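## Task

Lift the jars marked EGTA 2 M and EGTA 6 M from the cart and set both upright on the desk's mat. All other labelled containers must stay where they are, the cart must remain standing, no labelled container may reach the floor (that is a failure), and the robot must not topple or finish leaning (also a failure).

## Robot and tools

ROBOT. A base that can drive in any direction carries a column about 1.7 m high. A carriage slides on it (lift_m, 0 to 1 m) and holds two identical arms, left and right, each with six joints and a two-finger gripper. Arm bases sit near 0.57 m + lift_m above the floor; carriage parts hang about 0.15 m under them. A hand can reach 0.78 m from its shoulder but only about 0.38 m below its arm base. The hand is about 0.16 m long, 0.1 m wide (0.14 m opened). Parked arm: joints 1-6 = 0, 0.05, 0.05, 1.45, 0, 0; with both parked the robot is roughly 0.85 m wide, 0.65 m long. Cameras: carriage_camera (fixed, forward, tilted about 20 degrees down), left_wrist_camera and right_wrist_camera (look out past the fingertips). Images are 896x504; calibration intrinsics and extrinsics per camera were supplied, with small per-scene errors.

FRAMES. Base frame: metres, origin on the floor below the base centre, x forward, y left, z up. left_hand and right_hand report the point between each hand's pads in this frame, plus quat_wxyz (hand z runs along the fingers, fingers open along hand y; a hand pointing straight up with joints 1, 5, 6 at 0 reads (1,0,0,0)). base_odometry is in the frame the base had at scene start, counts wheel rotation only (slip looks like travel), heading in rad, left positive, -3.142 to 3.142; it drifts a degree or two after turns.

move. Arguments: base, joints, speeds, min_time_s, cameras. Everything given starts together.
- base: an object with exactly one key, a relative offset from where the base last reported itself: translate_m (-2 to 2 m, forward +), strafe_m (-2 to 2 m, left +), or rotate_rad (-6.3 to 6.3 rad, counter-clockwise +). A drive stops at 14 s (time_out).
- joints: one object for both arms and the lift, keyed by joint name, each value an absolute target. lift_m 0 to 1 m. For left_ and right_ alike: joint1_rad -2.617 to 3.054 (swing about vertical, 0 ahead, + to the left); joint2_rad 0 to 3.141 (shoulder: 0 upper arm level pointing back, 1.57 vertical, 3.14 level pointing forward); joint3_rad 0 to 3.141 (elbow: 0 folded, 3.14 straight); joint4_rad -1.57 to 1.57 (wrist pitch, + tips up); joint5_rad -1.57 to 1.57 (wrist yaw, + tips to the RIGHT, opposite sense to joint1); joint6_rad -2.094 to 2.094 (roll about the finger axis, + clockwise viewed from the forearm); gripper_m 0 to 0.093 m (pad gap). Joints not named keep their old target.
- speeds: caps for this action only: translate_m and strafe_m 0.02-0.5 m/s, rotate_rad 0.05-1.57 rad/s, lift_m 0.08-0.25 m/s; the maximum is the default.
- min_time_s: 0.1 to 8 s, the shortest duration for each arm/gripper motion; slower motions are untouched. Using it keeps hand paths straighter.
- cameras: list of camera names or "all"; omitted means all, [] means none.
One action lasts at most 15 s. An unknown key makes a call invalid; an out-of-range value gets it refused, and then the remaining move, wait and finished_scene calls of that reply in this scene are skipped (also after a stop that interrupts a call).

wait: seconds 0 to 10; the robot keeps its last commands. zoom_image: camera plus region [x0, y0, x1, y1] in pixels of that camera's newest image, top-left origin, at most 504x504. finished_scene: scene = the current scene's number; irreversible; its result reports success and the next task. The first scene is practice and may be skipped.

RESULTS. The move line says done or the worst status. Per motion, base_status/joint_status: done (base: wheels turned the commanded amount, even if slipping), off_target (resting short, maybe still pushing), contact_stop or time_out (target dropped, holding), not_followed (a safety check withheld arm targets because the arms would nearly touch), limit_stop_at_motor_heat. on_its_own lists uncommanded activity; its "held at" is a target. motor_effort is percent of maximum, peak in brackets; lift effort dropping while lowering means a hand is resting on something. Joint torques include arm weight and wrap at ±28 N m for joints 1-3. The pictures line gives image order. MOTOR HOT appears at 75 °C; OVER-TEMPERATURE FAULT at 100 °C drops that arm for 30-60 s.

CAUTIONS.
- The robot keeps executing its last command while the reader's next reply is being prepared.
- Hand readings run optimistic; the real hand is usually lower, more at long reach. About 1 kg sags a level hand 7-25 cm; a fully stretched arm may not lift it.
- Gripping a rigid object, the gripper reads up to 0.005 m under its width; closed on nothing it reads 0-0.002. Release by commanding a gap well above the reading.
- Arms have no contact stop and keep pushing; once free they snap to target. Arms must not strike or squeeze each other. To untangle withheld arms, resend one arm's current readings with joint1 turned away, then the other.
- Park arms to cool; outstretched arms heat within minutes, loaded ones faster.
- Tipping risk grows with a high carriage, extended or loaded arms, pushing, and abrupt stops; about 1.5 kg per hand forward can topple it. Only images show leaning. Never reverse under a table edge into the column. After bumping something, drive about 0.2 m back the way you came; raise the lift if the carriage rests on something.
- Avoid dropping, releasing moving objects, slamming, hard pushes, and lifting wheels.

Each tool is called after "Emit:" as name(argument=value, ...) on one line, values as JSON.

## Session

Emit:
move(cameras=["carriage_camera"])

Emit:
move(base={"rotate_rad":1.57}, cameras=["carriage_camera"])

Scene clock: 0.00 s.
Joint torques (N m): no reading
base_odometry: x=+0.000 y=+0.000 heading=+0.000
base_status: not commanded
joint_positions: lift_m=+0.300 left_joint1_rad=+0.005 left_joint2_rad=+0.063 left_joint3_rad=+0.036 left_joint4_rad=+1.440 left_joint5_rad=-0.025 left_joint6_rad=-0.026 left_gripper_m=+0.09396 right_joint1_rad=+0.007 right_joint2_rad=+0.030 right_joint3_rad=+0.039 right_joint4_rad=+1.440 right_joint5_rad=-0.019 right_joint6_rad=-0.003 right_gripper_m=+0.09396
joint_status: not commanded
motor_effort: lift_m=+40 drive_wheels=+4
left_hand: x=+0.2644 y=+0.3089 z=+1.3072 quat_wxyz=(+0.997, -0.014, +0.079, -0.010) (m; base frame)
right_hand: x=+0.2529 y=-0.3008 z=+1.3087 quat_wxyz=(+0.998, -0.010, +0.061, +0.003) (m; base frame)
pictures: carriage_camera
camera_calibration:
carriage_camera: T_world_to_cam=[[-0.0301167, -0.999264, -0.0237735, 0.0346004], [-0.352417, 0.0328724, -0.935266, 1.25939], [0.935359, -0.0197889, -0.353147, 0.333332], [0, 0, 0, 1]] pos_world=[0.133088, -0.000228057, 1.2964]

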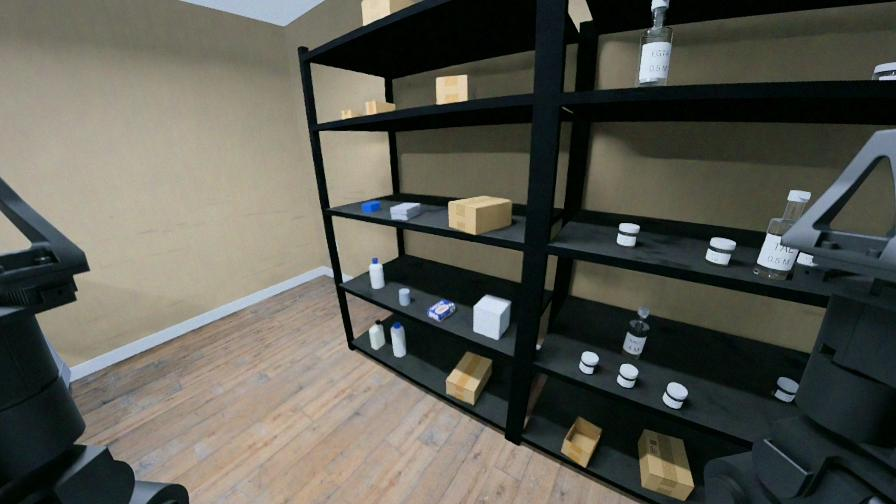

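Scene clock: 3.10 s.
Joint torques (N m): left_arm=[-0.43 4.21 5.27 -0.24 0.02 -0.04] | right_arm=[0.36 3.36 6.35 -0.22 0.09 0.06]
move: done
base_odometry: x=+0.000 y=+0.000 heading=+1.570
base_status: done
joint_positions: lift_m=+0.300 left_joint1_rad=+0.005 left_joint2_rad=+0.063 left_joint3_rad=+0.036 left_joint4_rad=+1.438 left_joint5_rad=-0.025 left_joint6_rad=-0.026 left_gripper_m=+0.09397 right_joint1_rad=+0.007 right_joint2_rad=+0.030 right_joint3_rad=+0.039 right_joint4_rad=+1.440 right_joint5_rad=-0.019 right_joint6_rad=-0.003 right_gripper_m=+0.09397
joint_status: not commanded
motor_effort: lift_m=+40(41) drive_wheels=+8(20)
left_hand: x=+0.2649 y=+0.3089 z=+1.3071 quat_wxyz=(+0.997, -0.014, +0.080, -0.010) (m; base frame)
right_hand: x=+0.2531 y=-0.3008 z=+1.3087 quat_wxyz=(+0.998, -0.010, +0.061, +0.003) (m; base frame)
pictures: carriage_camera
camera_calibration:
carriage_camera: T_world_to_cam=[[-0.0301167, -0.999264, -0.0237735, 0.0346004], [-0.352417, 0.0328724, -0.935266, 1.25939], [0.935359, -0.0197889, -0.353147, 0.333332], [0, 0, 0, 1]] pos_world=[0.133088, -0.000228057, 1.2964]

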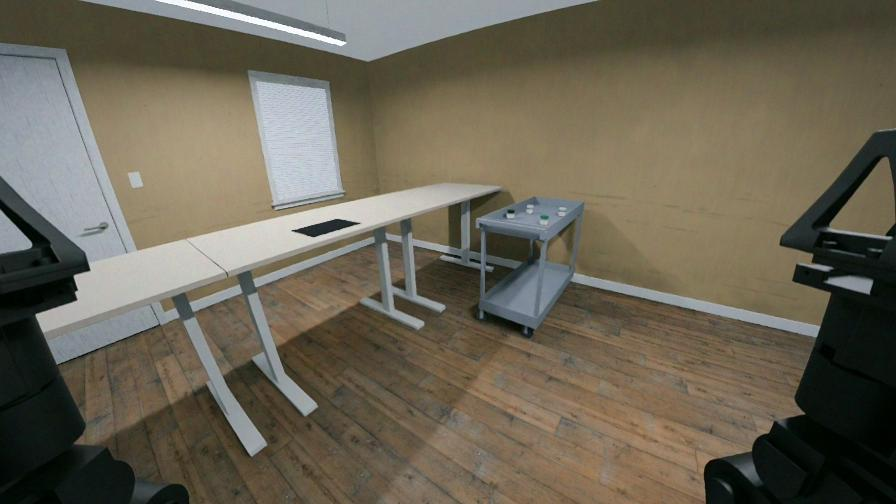

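Emit:
move(base={"rotate_rad":1.04}, joints={"lift_m":0.45}, cameras=[])

Emit:
move(base={"translate_m":-0.28}, cameras=["carriage_camera"])

Emit:
move(base={"strafe_m":-1.8}, cameras=["carriage_camera"])

Scene clock: 8.10 s.
Joint torques (N m): left_arm=[-0.42 4.19 5.27 -0.24 0.02 -0.04] | right_arm=[0.16 3.34 6.35 -0.22 0.09 0.07]
move: done
base_odometry: x=+0.000 y=+0.000 heading=+2.609
base_status: done
joint_positions: lift_m=+0.450 left_joint1_rad=+0.005 left_joint2_rad=+0.063 left_joint3_rad=+0.036 left_joint4_rad=+1.437 left_joint5_rad=-0.025 left_joint6_rad=-0.026 left_gripper_m=+0.09397 right_joint1_rad=+0.007 right_joint2_rad=+0.030 right_joint3_rad=+0.039 right_joint4_rad=+1.440 right_joint5_rad=-0.019 right_joint6_rad=-0.003 right_gripper_m=+0.09397
joint_status: all done
motor_effort: lift_m=+42(51) drive_wheels=+8(18)
left_hand: x=+0.2650 y=+0.3089 z=+1.4569 quat_wxyz=(+0.997, -0.014, +0.080, -0.010) (m; base frame)
right_hand: x=+0.2530 y=-0.3008 z=+1.4585 quat_wxyz=(+0.998, -0.010, +0.061, +0.003) (m; base frame)
pictures: none
No camera images: "cameras" was empty.

Scene clock: 10.60 s.
Joint torques (N m): left_arm=[-0.4 4.25 5.35 -0.27 0.02 -0.04] | right_arm=[0.18 3.49 6.28 -0.19 0.09 0.06]
move: done
base_odometry: x=+0.241 y=-0.142 heading=+2.610
base_status: done
joint_positions: lift_m=+0.450 left_joint1_rad=+0.005 left_joint2_rad=+0.063 left_joint3_rad=+0.036 left_joint4_rad=+1.438 left_joint5_rad=-0.025 left_joint6_rad=-0.026 left_gripper_m=+0.09397 right_joint1_rad=+0.007 right_joint2_rad=+0.030 right_joint3_rad=+0.039 right_joint4_rad=+1.440 right_joint5_rad=-0.019 right_joint6_rad=-0.003 right_gripper_m=+0.09397
joint_status: not commanded
motor_effort: lift_m=+43(43) drive_wheels=+8(21)
left_hand: x=+0.2648 y=+0.3089 z=+1.4569 quat_wxyz=(+0.997, -0.014, +0.080, -0.010) (m; base frame)
right_hand: x=+0.2530 y=-0.3008 z=+1.4585 quat_wxyz=(+0.998, -0.010, +0.061, +0.003) (m; base frame)
pictures: carriage_camera
camera_calibration:
carriage_camera: T_world_to_cam=[[-0.0301167, -0.999264, -0.0237735, 0.0381616], [-0.352417, 0.0328724, -0.935266, 1.39949], [0.935359, -0.0197889, -0.353147, 0.386233], [0, 0, 0, 1]] pos_world=[0.133088, -0.000228057, 1.4462]

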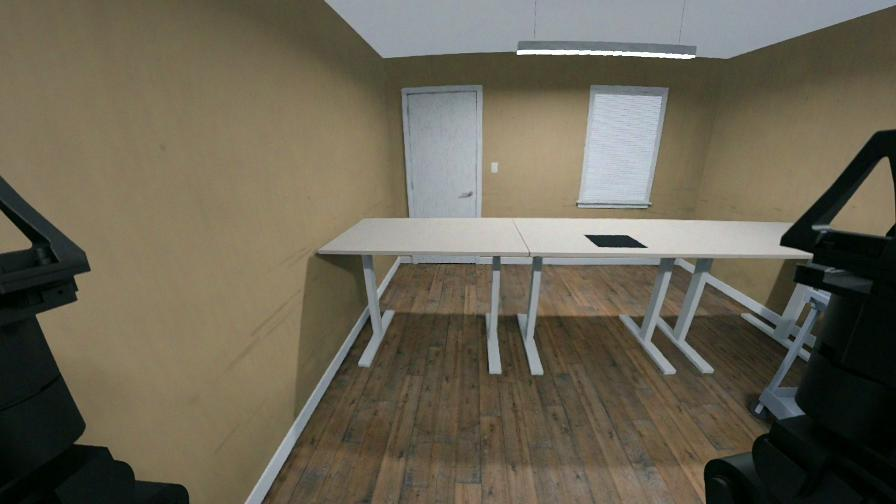

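Scene clock: 16.60 s.
Joint torques (N m): left_arm=[-0.32 4.22 5.27 -0.25 0.02 -0.04] | right_arm=[0.32 3.36 6.35 -0.22 0.1 0.06]
move: done
base_odometry: x=+1.154 y=+1.409 heading=+2.610
base_status: done
joint_positions: lift_m=+0.450 left_joint1_rad=+0.005 left_joint2_rad=+0.063 left_joint3_rad=+0.036 left_joint4_rad=+1.438 left_joint5_rad=-0.025 left_joint6_rad=-0.026 left_gripper_m=+0.09397 right_joint1_rad=+0.007 right_joint2_rad=+0.030 right_joint3_rad=+0.039 right_joint4_rad=+1.440 right_joint5_rad=-0.019 right_joint6_rad=-0.003 right_gripper_m=+0.09397
joint_status: not commanded
motor_effort: lift_m=+43(43) drive_wheels=+0(18)
left_hand: x=+0.2648 y=+0.3089 z=+1.4569 quat_wxyz=(+0.997, -0.014, +0.080, -0.010) (m; base frame)
right_hand: x=+0.2530 y=-0.3008 z=+1.4585 quat_wxyz=(+0.998, -0.010, +0.061, +0.003) (m; base frame)
pictures: carriage_camera
camera_calibration:
carriage_camera: T_world_to_cam=[[-0.0301167, -0.999264, -0.0237735, 0.0381616], [-0.352417, 0.0328724, -0.935266, 1.39949], [0.935359, -0.0197889, -0.353147, 0.386233], [0, 0, 0, 1]] pos_world=[0.133088, -0.000228057, 1.4462]

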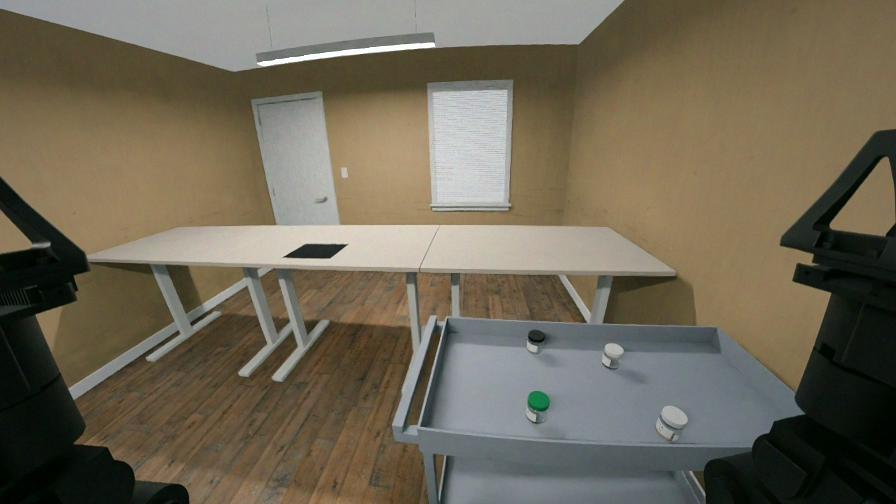

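Emit:
zoom_image(camera="carriage_camera", region=[515, 320, 555, 360])

Emit:
zoom_image(camera="carriage_camera", region=[595, 335, 635, 375])

Emit:
zoom_image(camera="carriage_camera", region=[518, 385, 558, 425])

Emit:
zoom_image(camera="carriage_camera", region=[650, 400, 695, 445])

Scaled by 12.600.

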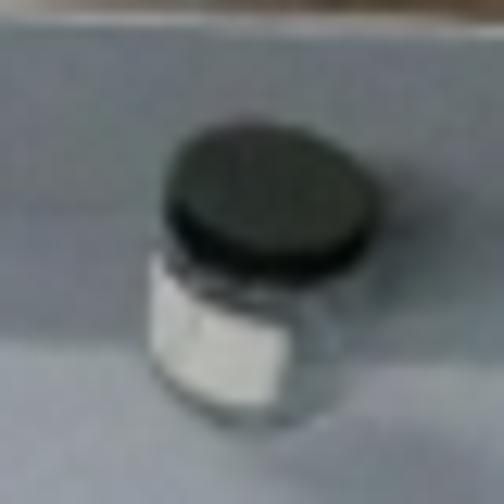

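Scaled by 12.600.

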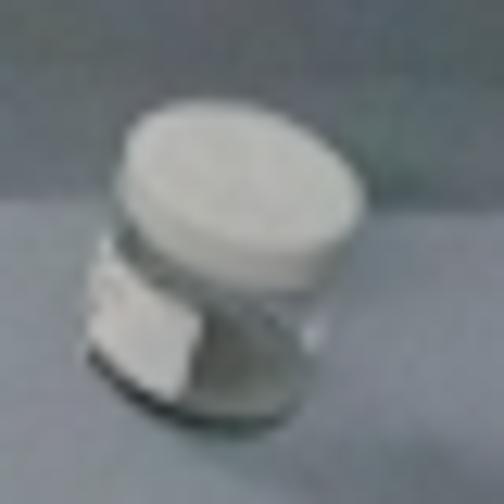

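Scaled by 12.600.

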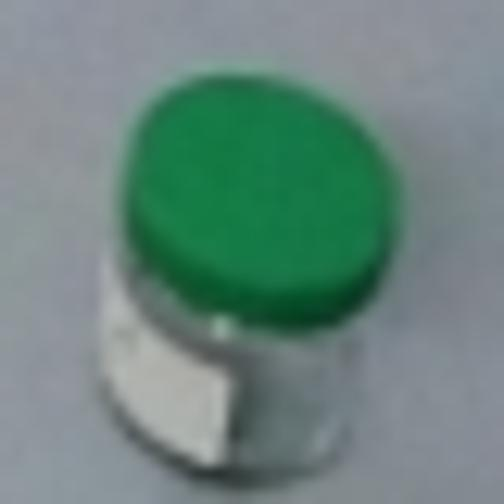

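Scaled by 11.200.

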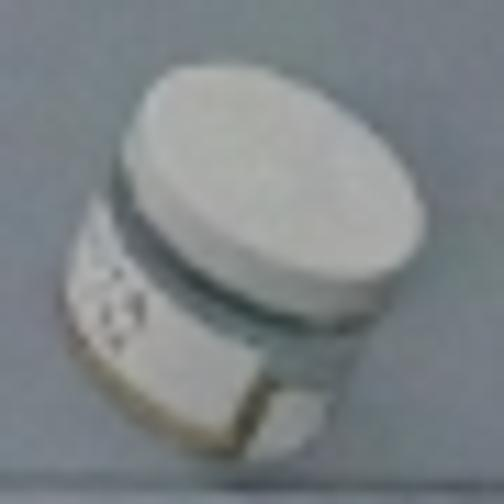

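Emit:
move(joints={"lift_m":0.35,"left_joint1_rad":-1.0,"left_joint2_rad":1.499,"left_joint3_rad":0.575,"left_joint4_rad":0.744}, cameras=["left_wrist_camera"])

Scene clock: 22.10 s.
Joint torques (N m): left_arm=[-0.73 -6.16 8.44 1.9 0.03 -0.04] | right_arm=[0.21 3.37 6.37 -0.22 0.09 0.06]
move: done
base_odometry: x=+1.154 y=+1.409 heading=+2.610
base_status: not commanded
joint_positions: lift_m=+0.350 left_joint1_rad=-0.995 left_joint2_rad=+1.495 left_joint3_rad=+0.542 left_joint4_rad=+0.747 left_joint5_rad=-0.027 left_joint6_rad=-0.026 left_gripper_m=+0.09398 right_joint1_rad=+0.007 right_joint2_rad=+0.030 right_joint3_rad=+0.039 right_joint4_rad=+1.440 right_joint5_rad=-0.019 right_joint6_rad=-0.003 right_gripper_m=+0.09397
joint_status: all done
motor_effort: lift_m=+35(36) drive_wheels=+1(4)
left_hand: x=+0.4613 y=-0.0549 z=+1.0931 quat_wxyz=(+0.556, +0.354, +0.691, -0.299) (m; base frame)
right_hand: x=+0.2530 y=-0.3008 z=+1.3591 quat_wxyz=(+0.998, -0.010, +0.061, +0.003) (m; base frame)
pictures: left_wrist_camera
camera_calibration:
left_wrist_camera: T_world_to_cam=[[-0.832247, -0.554302, 0.0107231, 0.34371], [-0.421324, 0.619782, -0.662085, 0.956071], [0.360349, -0.555536, -0.749352, 0.744402], [0, 0, 0, 1]] pos_world=[0.420623, 0.0115057, 1.18713]

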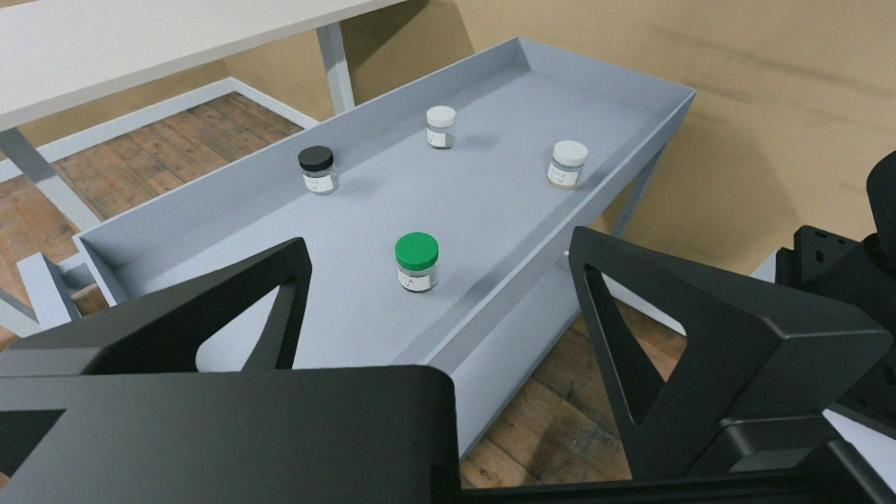

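Emit:
zoom_image(camera="left_wrist_camera", region=[295, 140, 345, 200])

Emit:
zoom_image(camera="left_wrist_camera", region=[415, 95, 465, 155])

Emit:
zoom_image(camera="left_wrist_camera", region=[390, 235, 445, 295])

Emit:
zoom_image(camera="left_wrist_camera", region=[540, 135, 595, 195])

Scaled by 8.400.

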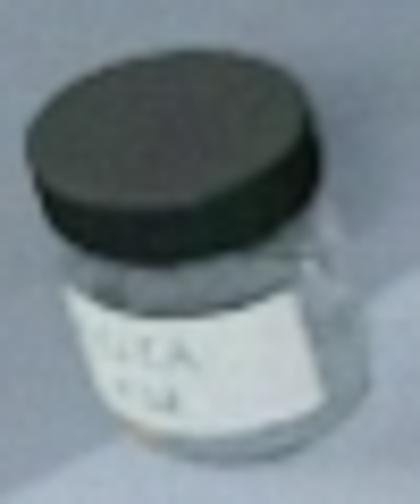

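Scaled by 8.400.

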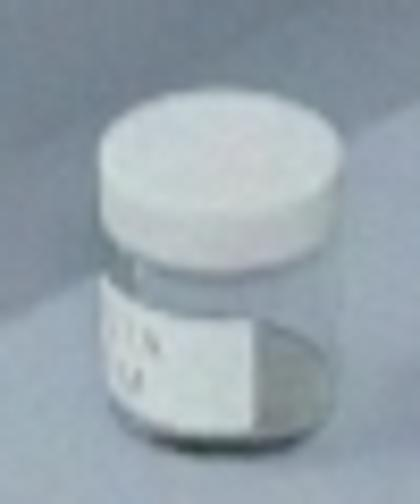

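Scaled by 8.400.

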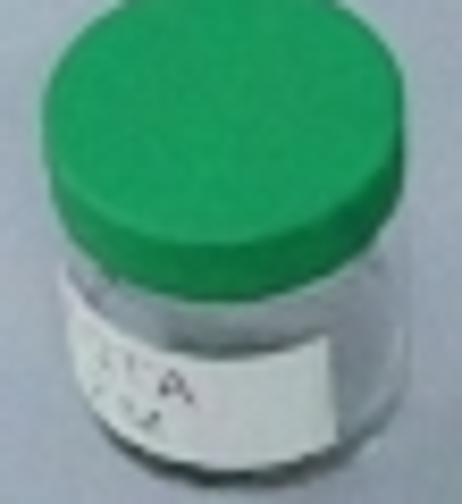

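Scaled by 8.400.

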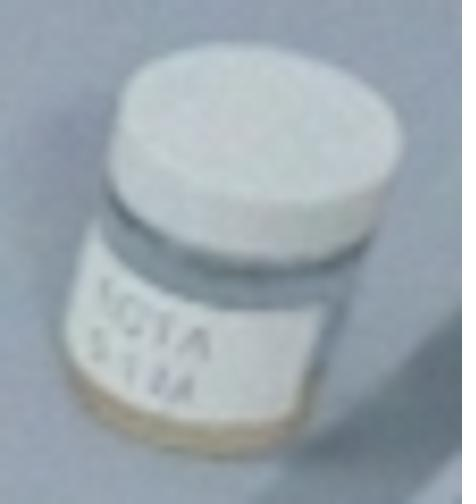

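Emit:
move(base={"strafe_m":0.3}, joints={"lift_m":0.25,"left_joint1_rad":-1.0,"left_joint2_rad":1.938,"left_joint3_rad":1.099,"left_joint4_rad":0.809}, cameras=["left_wrist_camera"])

Scene clock: 26.20 s.
Joint torques (N m): left_arm=[-0.62 -10.52 8.49 2.07 0.04 -0.04] | right_arm=[0.29 3.36 6.37 -0.22 0.09 0.06]
move: done
base_odometry: x=+1.002 y=+1.151 heading=+2.610
base_status: done
joint_positions: lift_m=+0.250 left_joint1_rad=-0.996 left_joint2_rad=+1.931 left_joint3_rad=+1.068 left_joint4_rad=+0.792 left_joint5_rad=-0.028 left_joint6_rad=-0.026 left_gripper_m=+0.09398 right_joint1_rad=+0.007 right_joint2_rad=+0.030 right_joint3_rad=+0.039 right_joint4_rad=+1.440 right_joint5_rad=-0.019 right_joint6_rad=-0.003 right_gripper_m=+0.09397
joint_status: all done
motor_effort: lift_m=+36(37) drive_wheels=+0(21)
left_hand: x=+0.5328 y=-0.1656 z=+1.0278 quat_wxyz=(+0.600, +0.332, +0.652, -0.325) (m; base frame)
right_hand: x=+0.2530 y=-0.3009 z=+1.2591 quat_wxyz=(+0.998, -0.010, +0.061, +0.002) (m; base frame)
pictures: left_wrist_camera
camera_calibration:
left_wrist_camera: T_world_to_cam=[[-0.833095, -0.552996, 0.0121585, 0.341756], [-0.368881, 0.539076, -0.757182, 1.06796], [0.412164, -0.63529, -0.653091, 0.468486], [0, 0, 0, 1]] pos_world=[0.485573, -0.0890985, 1.11045]

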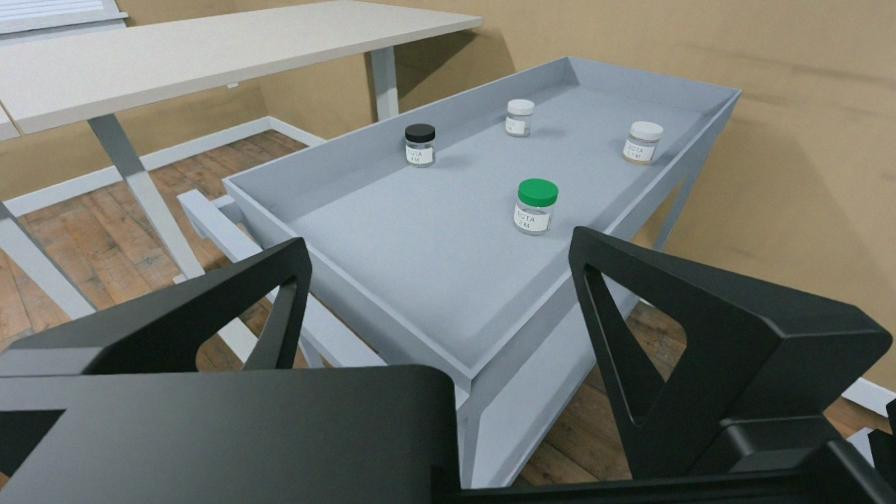

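Emit:
zoom_image(camera="left_wrist_camera", region=[400, 120, 440, 170])

Emit:
zoom_image(camera="left_wrist_camera", region=[500, 95, 540, 145])

Emit:
zoom_image(camera="left_wrist_camera", region=[512, 190, 557, 240])

Emit:
zoom_image(camera="left_wrist_camera", region=[620, 125, 665, 175])

Scaled by 10.080.

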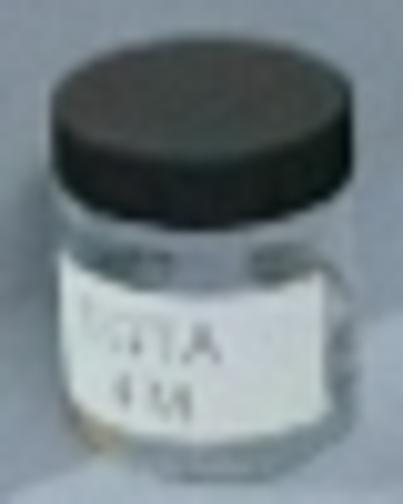

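Scaled by 10.080.

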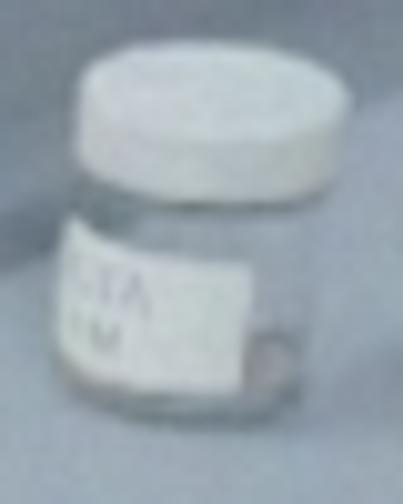

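Scaled by 10.080.

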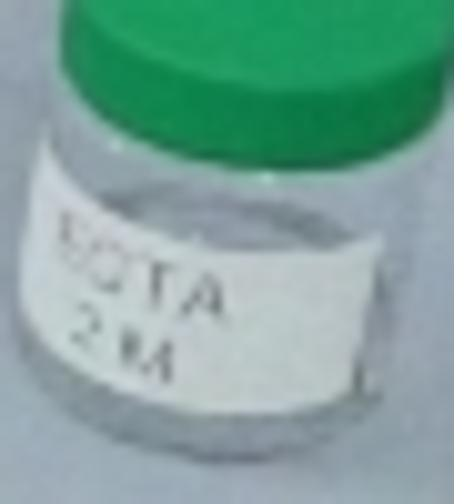

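Scaled by 10.080.

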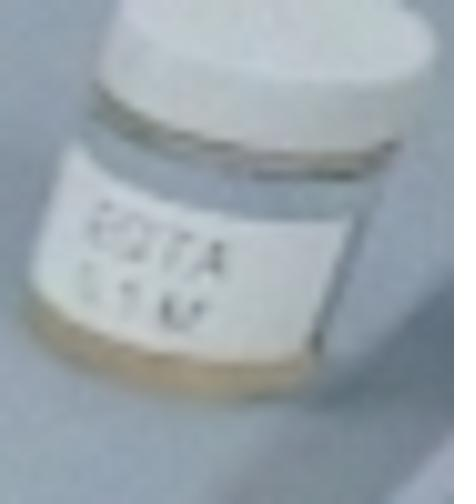

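Emit:
move(base={"strafe_m":-0.3}, cameras=[])

Emit:
move(base={"translate_m":0.08}, cameras=["left_wrist_camera","carriage_camera"])

Scene clock: 30.40 s.
Joint torques (N m): left_arm=[-0.12 -10.77 8.51 2.03 0.04 -0.04] | right_arm=[0.18 3.36 6.34 -0.21 0.09 0.07]
move: done
base_odometry: x=+1.155 y=+1.409 heading=+2.610
base_status: done
joint_positions: lift_m=+0.250 left_joint1_rad=-1.001 left_joint2_rad=+1.932 left_joint3_rad=+1.068 left_joint4_rad=+0.796 left_joint5_rad=-0.028 left_joint6_rad=-0.026 left_gripper_m=+0.09398 right_joint1_rad=+0.007 right_joint2_rad=+0.030 right_joint3_rad=+0.039 right_joint4_rad=+1.440 right_joint5_rad=-0.019 right_joint6_rad=-0.003 right_gripper_m=+0.09397
joint_status: not commanded
motor_effort: lift_m=+36(37) drive_wheels=+0(22)
left_hand: x=+0.5304 y=-0.1674 z=+1.0277 quat_wxyz=(+0.599, +0.334, +0.650, -0.327) (m; base frame)
right_hand: x=+0.2531 y=-0.3008 z=+1.2590 quat_wxyz=(+0.998, -0.010, +0.061, +0.003) (m; base frame)
pictures: none
No camera images: "cameras" was empty.

Scene clock: 31.93 s.
Joint torques (N m): left_arm=[-0.58 -10.84 8.49 2.03 0.04 -0.04] | right_arm=[0.16 3.37 6.37 -0.2 0.09 0.06]
move: done
base_odometry: x=+1.086 y=+1.450 heading=+2.609
base_status: done
joint_positions: lift_m=+0.250 left_joint1_rad=-0.999 left_joint2_rad=+1.932 left_joint3_rad=+1.068 left_joint4_rad=+0.796 left_joint5_rad=-0.027 left_joint6_rad=-0.026 left_gripper_m=+0.09398 right_joint1_rad=+0.007 right_joint2_rad=+0.030 right_joint3_rad=+0.039 right_joint4_rad=+1.439 right_joint5_rad=-0.019 right_joint6_rad=-0.003 right_gripper_m=+0.09397
joint_status: not commanded
motor_effort: lift_m=+36(36) drive_wheels=+6(18)
left_hand: x=+0.5314 y=-0.1668 z=+1.0278 quat_wxyz=(+0.600, +0.333, +0.650, -0.326) (m; base frame)
right_hand: x=+0.2533 y=-0.3008 z=+1.2590 quat_wxyz=(+0.998, -0.010, +0.062, +0.003) (m; base frame)
pictures: carriage_camera, left_wrist_camera
camera_calibration:
carriage_camera: T_world_to_cam=[[-0.0301167, -0.999264, -0.0237735, 0.0334197], [-0.352417, 0.0328724, -0.935266, 1.21295], [0.935359, -0.0197889, -0.353147, 0.315794], [0, 0, 0, 1]] pos_world=[0.133088, -0.000228057, 1.24674]
left_wrist_camera: T_world_to_cam=[[-0.835212, -0.549792, 0.0122352, 0.341484], [-0.365918, 0.538998, -0.758674, 1.06803], [0.410518, -0.638131, -0.651356, 0.466915], [0, 0, 0, 1]] pos_world=[0.484346, -0.0899693, 1.11024]

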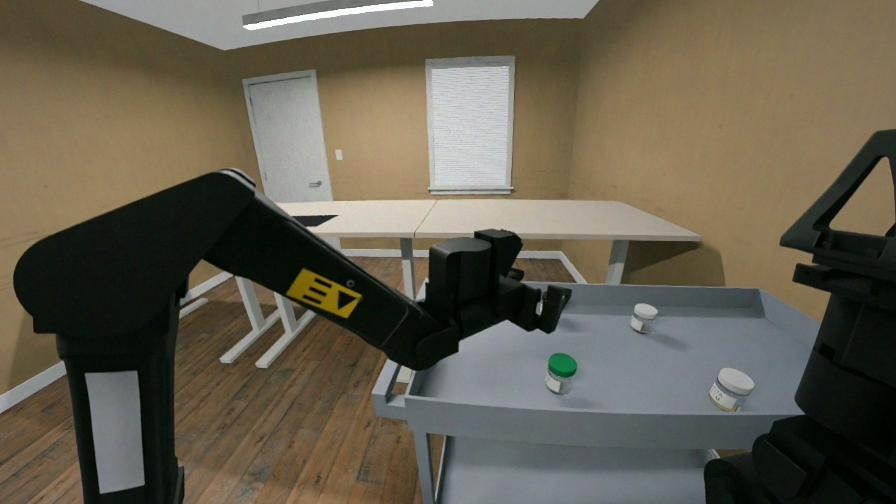

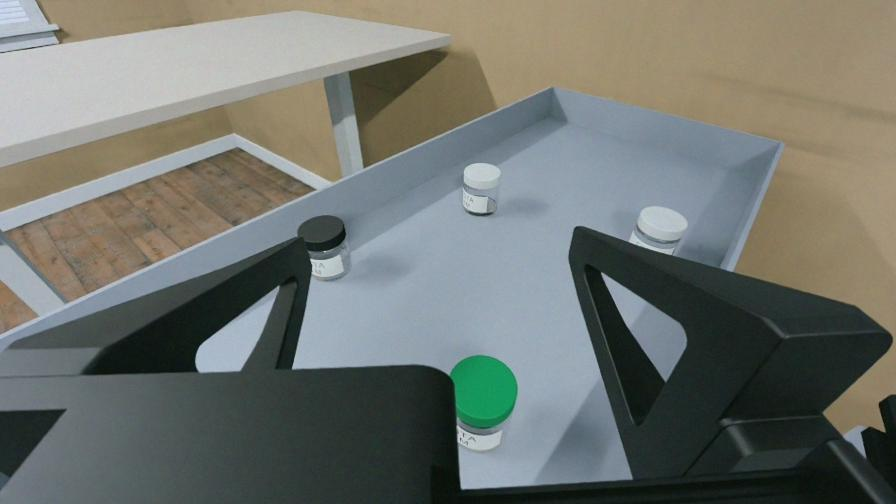

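Emit:
zoom_image(camera="left_wrist_camera", region=[455, 155, 510, 220])

Emit:
zoom_image(camera="left_wrist_camera", region=[300, 225, 355, 290])

Scaled by 7.754.

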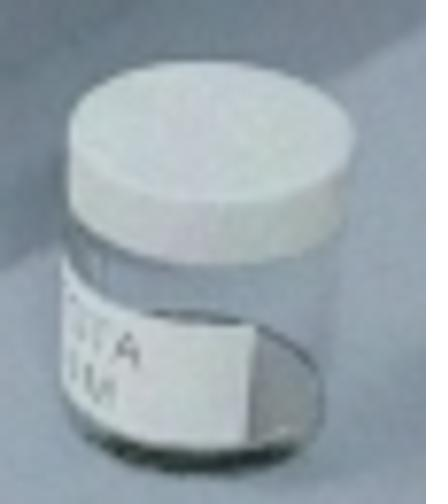

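Scaled by 7.754.

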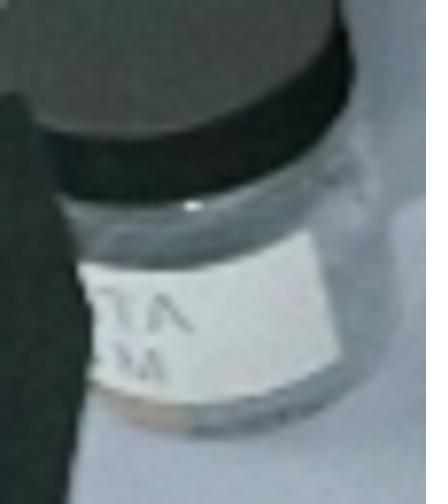

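Emit:
move(joints={"left_joint1_rad":-0.62}, cameras=["left_wrist_camera"])

Scene clock: 34.77 s.
Joint torques (N m): left_arm=[-0.96 -10.78 8.5 2.01 0.03 -0.04] | right_arm=[0.24 3.34 6.37 -0.2 0.08 0.06]
move: done
base_odometry: x=+1.086 y=+1.450 heading=+2.609
base_status: not commanded
joint_positions: lift_m=+0.250 left_joint1_rad=-0.614 left_joint2_rad=+1.932 left_joint3_rad=+1.068 left_joint4_rad=+0.796 left_joint5_rad=-0.026 left_joint6_rad=-0.026 left_gripper_m=+0.09398 right_joint1_rad=+0.007 right_joint2_rad=+0.030 right_joint3_rad=+0.039 right_joint4_rad=+1.439 right_joint5_rad=-0.019 right_joint6_rad=-0.003 right_gripper_m=+0.09397
joint_status: all done
motor_effort: lift_m=+36(36) drive_wheels=-2(7)
left_hand: x=+0.6856 y=-0.0165 z=+1.0278 quat_wxyz=(+0.651, +0.203, +0.702, -0.206) (m; base frame)
right_hand: x=+0.2533 y=-0.3008 z=+1.2590 quat_wxyz=(+0.998, -0.010, +0.062, +0.003) (m; base frame)
pictures: left_wrist_camera
camera_calibration:
left_wrist_camera: T_world_to_cam=[[-0.568608, -0.822516, 0.0123127, 0.365552], [-0.541144, 0.362738, -0.758672, 1.16067], [0.619554, -0.43805, -0.651356, 0.359508], [0, 0, 0, 1]] pos_world=[0.613213, 0.0371354, 1.11024]

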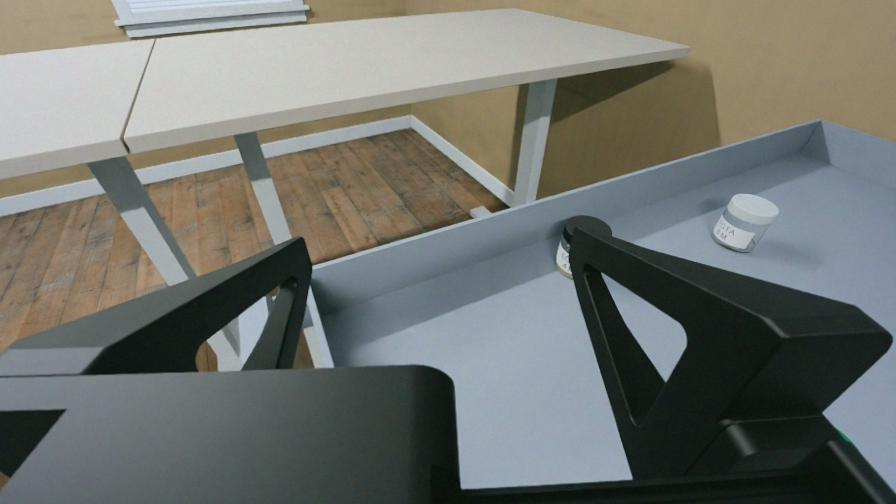

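Emit:
zoom_image(camera="left_wrist_camera", region=[705, 190, 780, 260])

Emit:
zoom_image(camera="left_wrist_camera", region=[545, 210, 615, 285])

Scaled by 6.720.

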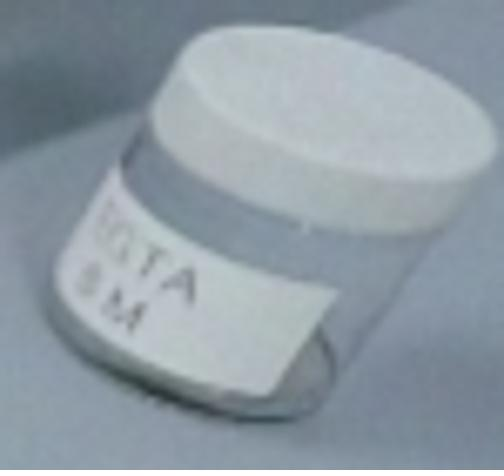

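Scaled by 6.720.

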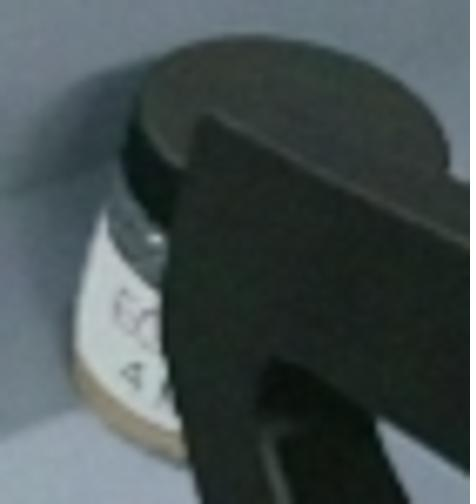

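Emit:
move(base={"strafe_m":-0.212}, joints={"lift_m":0.52}, cameras=[])

Emit:
move(base={"translate_m":0.06}, joints={"left_joint1_rad":-0.9,"left_joint2_rad":2.456,"left_joint3_rad":1.511,"left_joint4_rad":-0.606,"right_joint1_rad":0.0,"right_joint2_rad":2.493,"right_joint3_rad":1.589,"right_joint4_rad":-0.647}, cameras=["left_wrist_camera","right_wrist_camera"])

Scene clock: 40.20 s.
Joint torques (N m): left_arm=[-0.58 -11.64 7.86 1.96 0.03 -0.04] | right_arm=[0.36 3.36 6.37 -0.2 0.09 0.06]
move: done
base_odometry: x=+1.193 y=+1.633 heading=+2.610
base_status: done
joint_positions: lift_m=+0.520 left_joint1_rad=-0.620 left_joint2_rad=+1.940 left_joint3_rad=+1.076 left_joint4_rad=+0.804 left_joint5_rad=-0.027 left_joint6_rad=-0.026 left_gripper_m=+0.09398 right_joint1_rad=+0.008 right_joint2_rad=+0.030 right_joint3_rad=+0.039 right_joint4_rad=+1.439 right_joint5_rad=-0.019 right_joint6_rad=-0.003 right_gripper_m=+0.09397
joint_status: all done
motor_effort: lift_m=+41(51) drive_wheels=+0(18)
left_hand: x=+0.6854 y=-0.0202 z=+1.2984 quat_wxyz=(+0.653, +0.204, +0.699, -0.208) (m; base frame)
right_hand: x=+0.2532 y=-0.3008 z=+1.5286 quat_wxyz=(+0.998, -0.010, +0.061, +0.003) (m; base frame)
pictures: none
No camera images: "cameras" was empty.

Scene clock: 42.60 s.
Joint torques (N m): left_arm=[-0.88 -12.75 6.65 0.21 0.02 -0.04] | right_arm=[-0.59 -11 7.01 0.35 0.08 0.06]
move: done
base_odometry: x=+1.142 y=+1.663 heading=+2.609
base_status: done
joint_positions: lift_m=+0.520 left_joint1_rad=-0.895 left_joint2_rad=+2.447 left_joint3_rad=+1.484 left_joint4_rad=-0.596 left_joint5_rad=-0.027 left_joint6_rad=-0.026 left_gripper_m=+0.09398 right_joint1_rad=+0.008 right_joint2_rad=+2.484 right_joint3_rad=+1.571 right_joint4_rad=-0.633 right_joint5_rad=-0.019 right_joint6_rad=-0.003 right_gripper_m=+0.09397
joint_status: all done
motor_effort: lift_m=+42(42) drive_wheels=-2(19)
left_hand: x=+0.4855 y=-0.0164 z=+0.9708 quat_wxyz=(+0.011, +0.421, +0.907, +0.009) (m; base frame)
right_hand: x=+0.6546 y=-0.2977 z=+0.9727 quat_wxyz=(+0.012, -0.006, +1.000, +0.010) (m; base frame)
pictures: left_wrist_camera, right_wrist_camera
camera_calibration:
left_wrist_camera: T_world_to_cam=[[-0.772016, -0.635548, -0.00840831, 0.374475], [-0.517347, 0.62064, 0.589201, -0.306709], [-0.369247, 0.459223, -0.807943, 1.09315], [0, 0, 0, 1]] pos_world=[0.534066, -0.0736444, 1.06706]
right_wrist_camera: T_world_to_cam=[[-0.0546843, -0.998454, -0.00993595, -0.247699], [-0.843555, 0.0408718, 0.535485, 0.050386], [-0.534252, 0.0376642, -0.844486, 1.30543], [0, 0, 0, 1]] pos_world=[0.726385, -0.298543, 1.07297]

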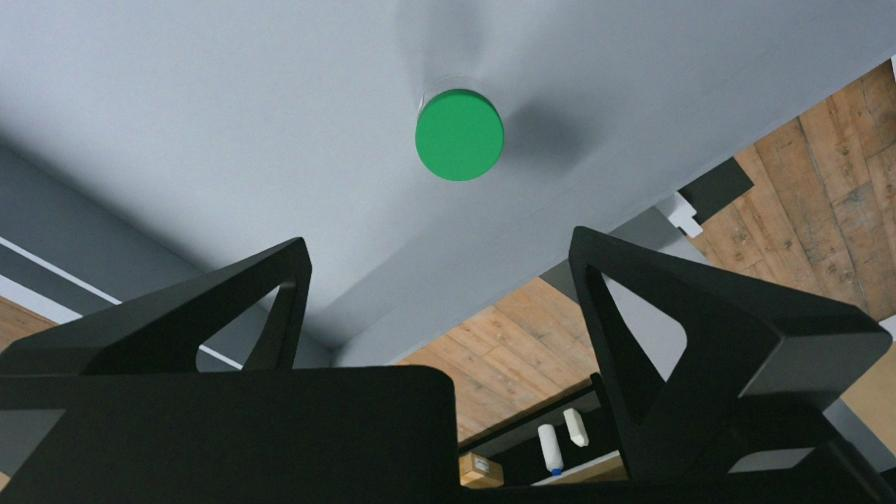

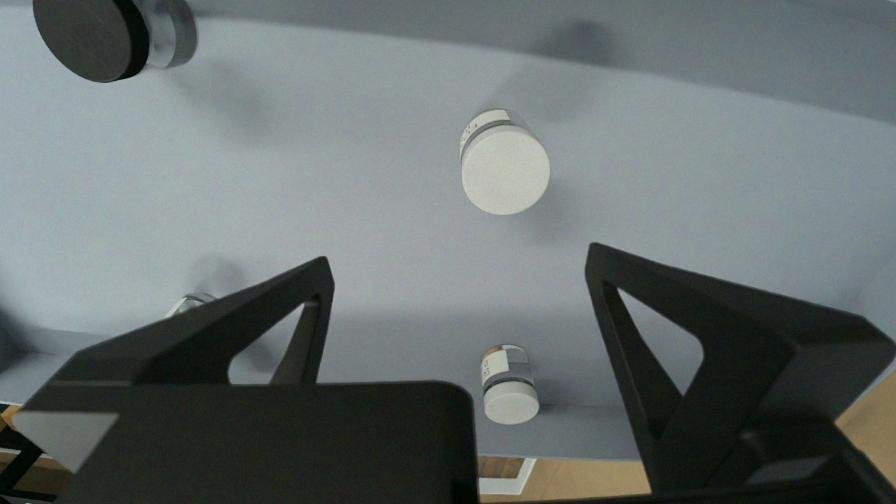

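Emit:
move(joints={"lift_m":0.45,"left_joint1_rad":-0.915,"right_joint1_rad":-0.064,"right_joint2_rad":2.465,"right_joint3_rad":1.529,"right_joint4_rad":-0.615}, cameras=["left_wrist_camera","right_wrist_camera"])

Scene clock: 45.30 s.
Joint torques (N m): left_arm=[-0.79 -13.93 5.78 0.24 0.02 -0.04] | right_arm=[0.69 -13.19 5.31 0.5 0.08 0.07]
move: done
base_odometry: x=+1.142 y=+1.663 heading=+2.609
base_status: not commanded
joint_positions: lift_m=+0.450 left_joint1_rad=-0.911 left_joint2_rad=+2.460 left_joint3_rad=+1.493 left_joint4_rad=-0.602 left_joint5_rad=-0.027 left_joint6_rad=-0.026 left_gripper_m=+0.09398 right_joint1_rad=-0.069 right_joint2_rad=+2.484 right_joint3_rad=+1.526 right_joint4_rad=-0.623 right_joint5_rad=-0.019 right_joint6_rad=-0.003 right_gripper_m=+0.09397
joint_status: all done
motor_effort: lift_m=+36(37) drive_wheels=-2(8)
left_hand: x=+0.4795 y=-0.0197 z=+0.8975 quat_wxyz=(+0.006, +0.428, +0.904, +0.012) (m; base frame)
right_hand: x=+0.6385 y=-0.3299 z=+0.8946 quat_wxyz=(-0.004, +0.033, +0.999, +0.009) (m; base frame)
pictures: left_wrist_camera, right_wrist_camera
camera_calibration:
left_wrist_camera: T_world_to_cam=[[-0.782392, -0.622728, -0.00854661, 0.372441], [-0.503214, 0.624032, 0.597796, -0.278955], [-0.366931, 0.472012, -0.801603, 1.02669], [0, 0, 0, 1]] pos_world=[0.527744, -0.0786025, 0.992937]
right_wrist_camera: T_world_to_cam=[[-0.131298, -0.991318, -0.00707392, -0.232789], [-0.819513, 0.104522, 0.563449, 0.0605178], [-0.557817, 0.0797768, -0.826121, 1.24462], [0, 0, 0, 1]] pos_world=[0.713302, -0.336385, 0.992462]

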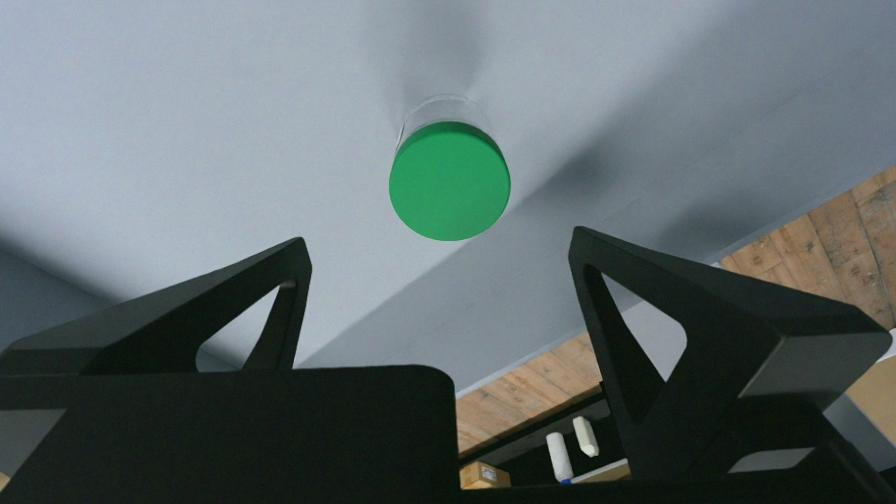

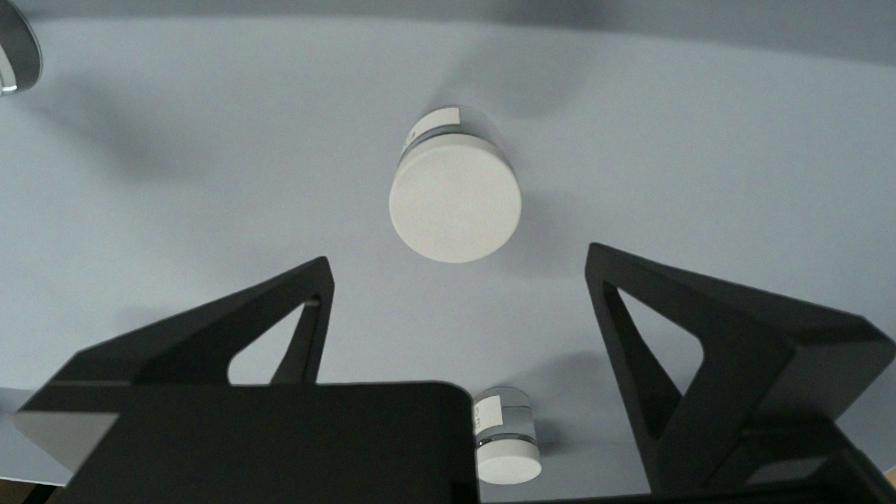

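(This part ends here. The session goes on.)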